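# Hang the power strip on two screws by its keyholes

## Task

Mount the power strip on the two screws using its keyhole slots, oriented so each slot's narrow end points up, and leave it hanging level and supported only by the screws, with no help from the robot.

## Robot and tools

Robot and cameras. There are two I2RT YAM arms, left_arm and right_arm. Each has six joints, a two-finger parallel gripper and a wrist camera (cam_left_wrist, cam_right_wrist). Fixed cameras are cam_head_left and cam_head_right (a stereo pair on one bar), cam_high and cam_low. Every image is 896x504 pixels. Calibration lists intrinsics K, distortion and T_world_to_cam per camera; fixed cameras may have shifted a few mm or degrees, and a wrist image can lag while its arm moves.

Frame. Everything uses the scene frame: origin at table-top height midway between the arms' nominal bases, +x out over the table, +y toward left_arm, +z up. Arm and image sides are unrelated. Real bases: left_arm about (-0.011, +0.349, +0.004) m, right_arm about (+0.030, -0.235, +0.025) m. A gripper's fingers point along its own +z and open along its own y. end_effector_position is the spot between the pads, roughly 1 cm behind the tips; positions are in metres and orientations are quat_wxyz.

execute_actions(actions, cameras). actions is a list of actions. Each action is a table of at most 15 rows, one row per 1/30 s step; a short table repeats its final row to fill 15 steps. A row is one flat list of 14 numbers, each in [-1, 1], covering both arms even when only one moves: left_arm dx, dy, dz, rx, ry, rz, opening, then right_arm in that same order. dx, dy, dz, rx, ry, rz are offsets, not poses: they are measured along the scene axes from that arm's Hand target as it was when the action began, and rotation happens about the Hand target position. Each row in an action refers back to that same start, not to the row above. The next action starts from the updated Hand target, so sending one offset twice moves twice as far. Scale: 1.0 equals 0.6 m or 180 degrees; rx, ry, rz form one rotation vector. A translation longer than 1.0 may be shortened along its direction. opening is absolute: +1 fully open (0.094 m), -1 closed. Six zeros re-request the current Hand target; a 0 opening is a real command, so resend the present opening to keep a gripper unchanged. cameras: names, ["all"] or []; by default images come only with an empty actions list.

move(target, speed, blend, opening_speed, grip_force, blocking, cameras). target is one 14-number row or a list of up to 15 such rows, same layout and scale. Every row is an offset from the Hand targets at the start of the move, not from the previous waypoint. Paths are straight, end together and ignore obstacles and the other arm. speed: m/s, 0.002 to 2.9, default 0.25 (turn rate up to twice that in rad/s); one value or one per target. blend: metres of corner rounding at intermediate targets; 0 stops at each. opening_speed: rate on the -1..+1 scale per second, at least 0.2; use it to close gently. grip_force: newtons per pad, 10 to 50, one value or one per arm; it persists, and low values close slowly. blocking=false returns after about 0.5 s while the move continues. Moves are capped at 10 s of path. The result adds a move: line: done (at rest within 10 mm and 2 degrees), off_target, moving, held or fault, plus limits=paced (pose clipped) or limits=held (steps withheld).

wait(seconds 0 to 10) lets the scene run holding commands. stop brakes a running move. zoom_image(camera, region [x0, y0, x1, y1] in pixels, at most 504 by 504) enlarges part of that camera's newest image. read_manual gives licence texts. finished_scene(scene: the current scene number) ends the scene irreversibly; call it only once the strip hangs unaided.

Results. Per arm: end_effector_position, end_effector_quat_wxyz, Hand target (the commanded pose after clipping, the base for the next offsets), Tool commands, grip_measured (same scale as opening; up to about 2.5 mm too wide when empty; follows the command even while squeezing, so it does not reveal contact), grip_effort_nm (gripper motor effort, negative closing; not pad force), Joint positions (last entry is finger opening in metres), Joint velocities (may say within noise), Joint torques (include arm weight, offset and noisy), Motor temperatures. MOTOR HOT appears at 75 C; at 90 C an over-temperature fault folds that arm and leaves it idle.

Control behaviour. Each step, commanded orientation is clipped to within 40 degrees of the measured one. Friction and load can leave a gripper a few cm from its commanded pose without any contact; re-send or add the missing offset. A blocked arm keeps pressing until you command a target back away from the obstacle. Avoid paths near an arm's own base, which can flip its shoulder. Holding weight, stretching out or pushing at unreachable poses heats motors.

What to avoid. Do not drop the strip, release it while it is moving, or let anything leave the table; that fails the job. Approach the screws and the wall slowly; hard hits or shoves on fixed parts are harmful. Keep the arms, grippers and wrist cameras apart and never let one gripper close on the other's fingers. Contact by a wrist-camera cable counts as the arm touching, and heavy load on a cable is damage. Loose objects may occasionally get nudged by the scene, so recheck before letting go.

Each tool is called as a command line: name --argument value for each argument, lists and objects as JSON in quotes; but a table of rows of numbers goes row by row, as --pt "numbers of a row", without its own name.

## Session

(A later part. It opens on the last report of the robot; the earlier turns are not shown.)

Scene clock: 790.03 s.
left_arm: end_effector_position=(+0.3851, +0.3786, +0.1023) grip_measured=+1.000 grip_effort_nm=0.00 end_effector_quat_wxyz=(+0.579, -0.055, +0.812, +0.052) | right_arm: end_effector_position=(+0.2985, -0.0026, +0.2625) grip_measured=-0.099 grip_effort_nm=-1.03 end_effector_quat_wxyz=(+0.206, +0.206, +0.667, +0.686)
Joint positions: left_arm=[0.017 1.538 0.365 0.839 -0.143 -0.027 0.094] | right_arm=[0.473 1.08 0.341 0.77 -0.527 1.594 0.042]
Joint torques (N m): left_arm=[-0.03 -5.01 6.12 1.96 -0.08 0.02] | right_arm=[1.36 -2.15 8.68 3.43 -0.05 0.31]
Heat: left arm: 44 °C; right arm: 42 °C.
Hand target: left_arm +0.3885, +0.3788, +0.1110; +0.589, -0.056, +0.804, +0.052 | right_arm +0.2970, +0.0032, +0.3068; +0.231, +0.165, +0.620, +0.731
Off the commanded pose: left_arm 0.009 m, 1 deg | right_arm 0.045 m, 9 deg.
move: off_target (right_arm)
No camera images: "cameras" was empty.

execute_actions --actions '[]' --cameras '["cam_head_left", "cam_high", "cam_right_wrist"]'

zoom_image --camera "cam_head_left" --region '[330, 200, 470, 380]'

zoom_image --camera "cam_high" --region '[310, 110, 520, 260]'

Scene clock: 791.73 s.
left_arm: end_effector_position=(+0.3851, +0.3786, +0.1023) grip_measured=+1.000 grip_effort_nm=0.00 end_effector_quat_wxyz=(+0.579, -0.055, +0.812, +0.052) | right_arm: end_effector_position=(+0.2985, -0.0026, +0.2625) grip_measured=-0.099 grip_effort_nm=-1.03 end_effector_quat_wxyz=(+0.206, +0.206, +0.667, +0.686)
Joint positions: left_arm=[0.017 1.538 0.365 0.839 -0.143 -0.027 0.094] | right_arm=[0.473 1.08 0.341 0.77 -0.527 1.594 0.042]
Joint velocities: within noise
Joint torques (N m): left_arm=[-0.03 -5.04 6.13 1.96 -0.08 0.03] | right_arm=[1.28 -2.15 8.68 3.38 -0.04 0.35]
Motor temperatures (°C): left_arm=[26 29 43 44 27 27 26] | right_arm=[28 31 42 42 26 25 26]
Heat: left arm: 44 °C; right arm: 42 °C.
Hand target: left_arm +0.3885, +0.3788, +0.1110; +0.589, -0.056, +0.804, +0.052 | right_arm +0.2970, +0.0032, +0.3068; +0.231, +0.165, +0.620, +0.731
Tool commands: left_gripper/opening=+1.0 right_gripper/opening=-0.2
Off the commanded pose: left_arm 0.009 m, 1 deg | right_arm 0.045 m, 9 deg.
camera_calibration:
cam_right_wrist: T_world_to_cam=[[0.0353097, 0.0375084, -0.998672, 0.256706], [-0.985837, 0.165243, -0.0286497, 0.338333], [0.163949, 0.985539, 0.0428118, 0.0324235], [0, 0, 0, 1]] pos_world=[0.319161, -0.0974905, 0.264671]
Images, in order (width x height): cam_head_left 896x504, cam_high 896x504, cam_right_wrist 896x504.

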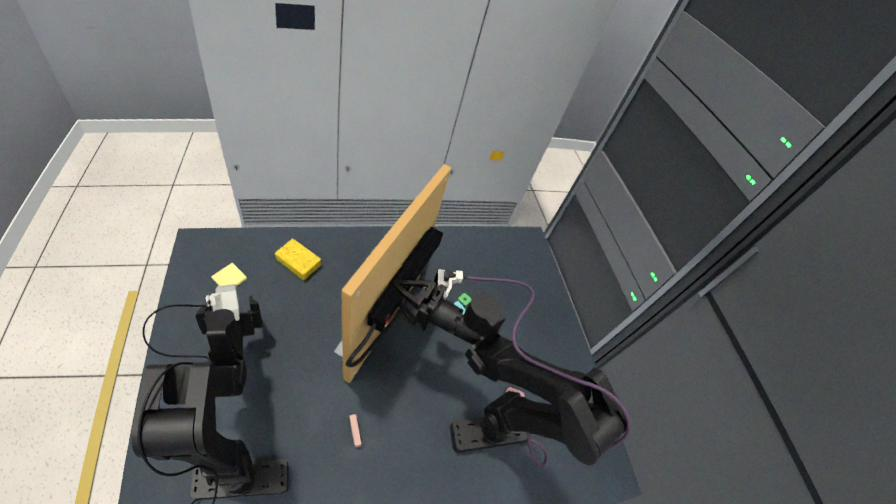

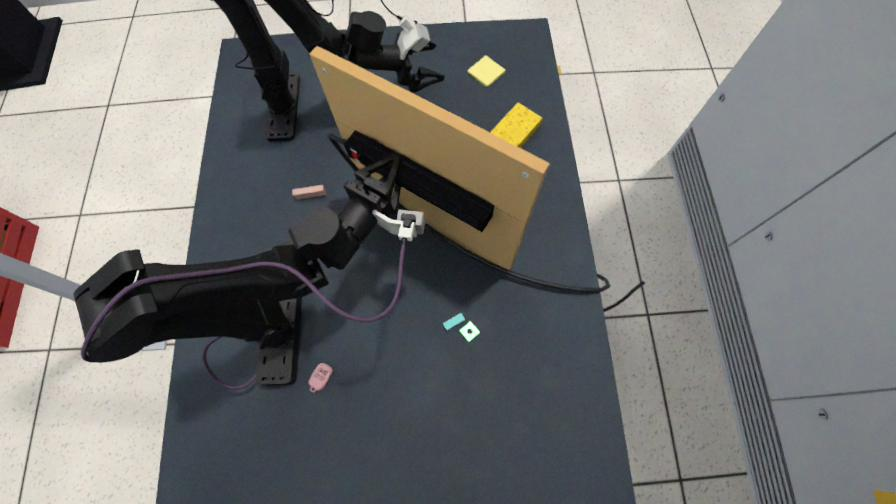

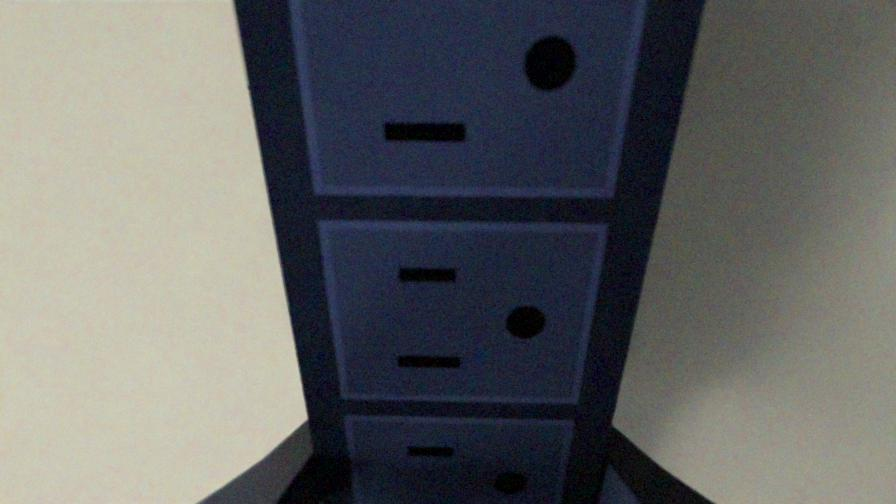

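Scaled by 2.800 from the camera's 896x504 image, which has a finer 1280x720 frame.

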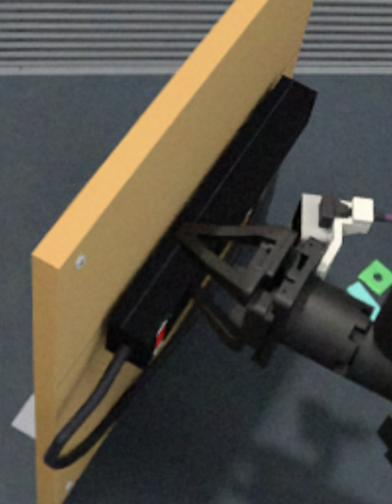

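Scaled by 2.400 from the camera's 896x504 image, which has a finer 1280x720 frame.

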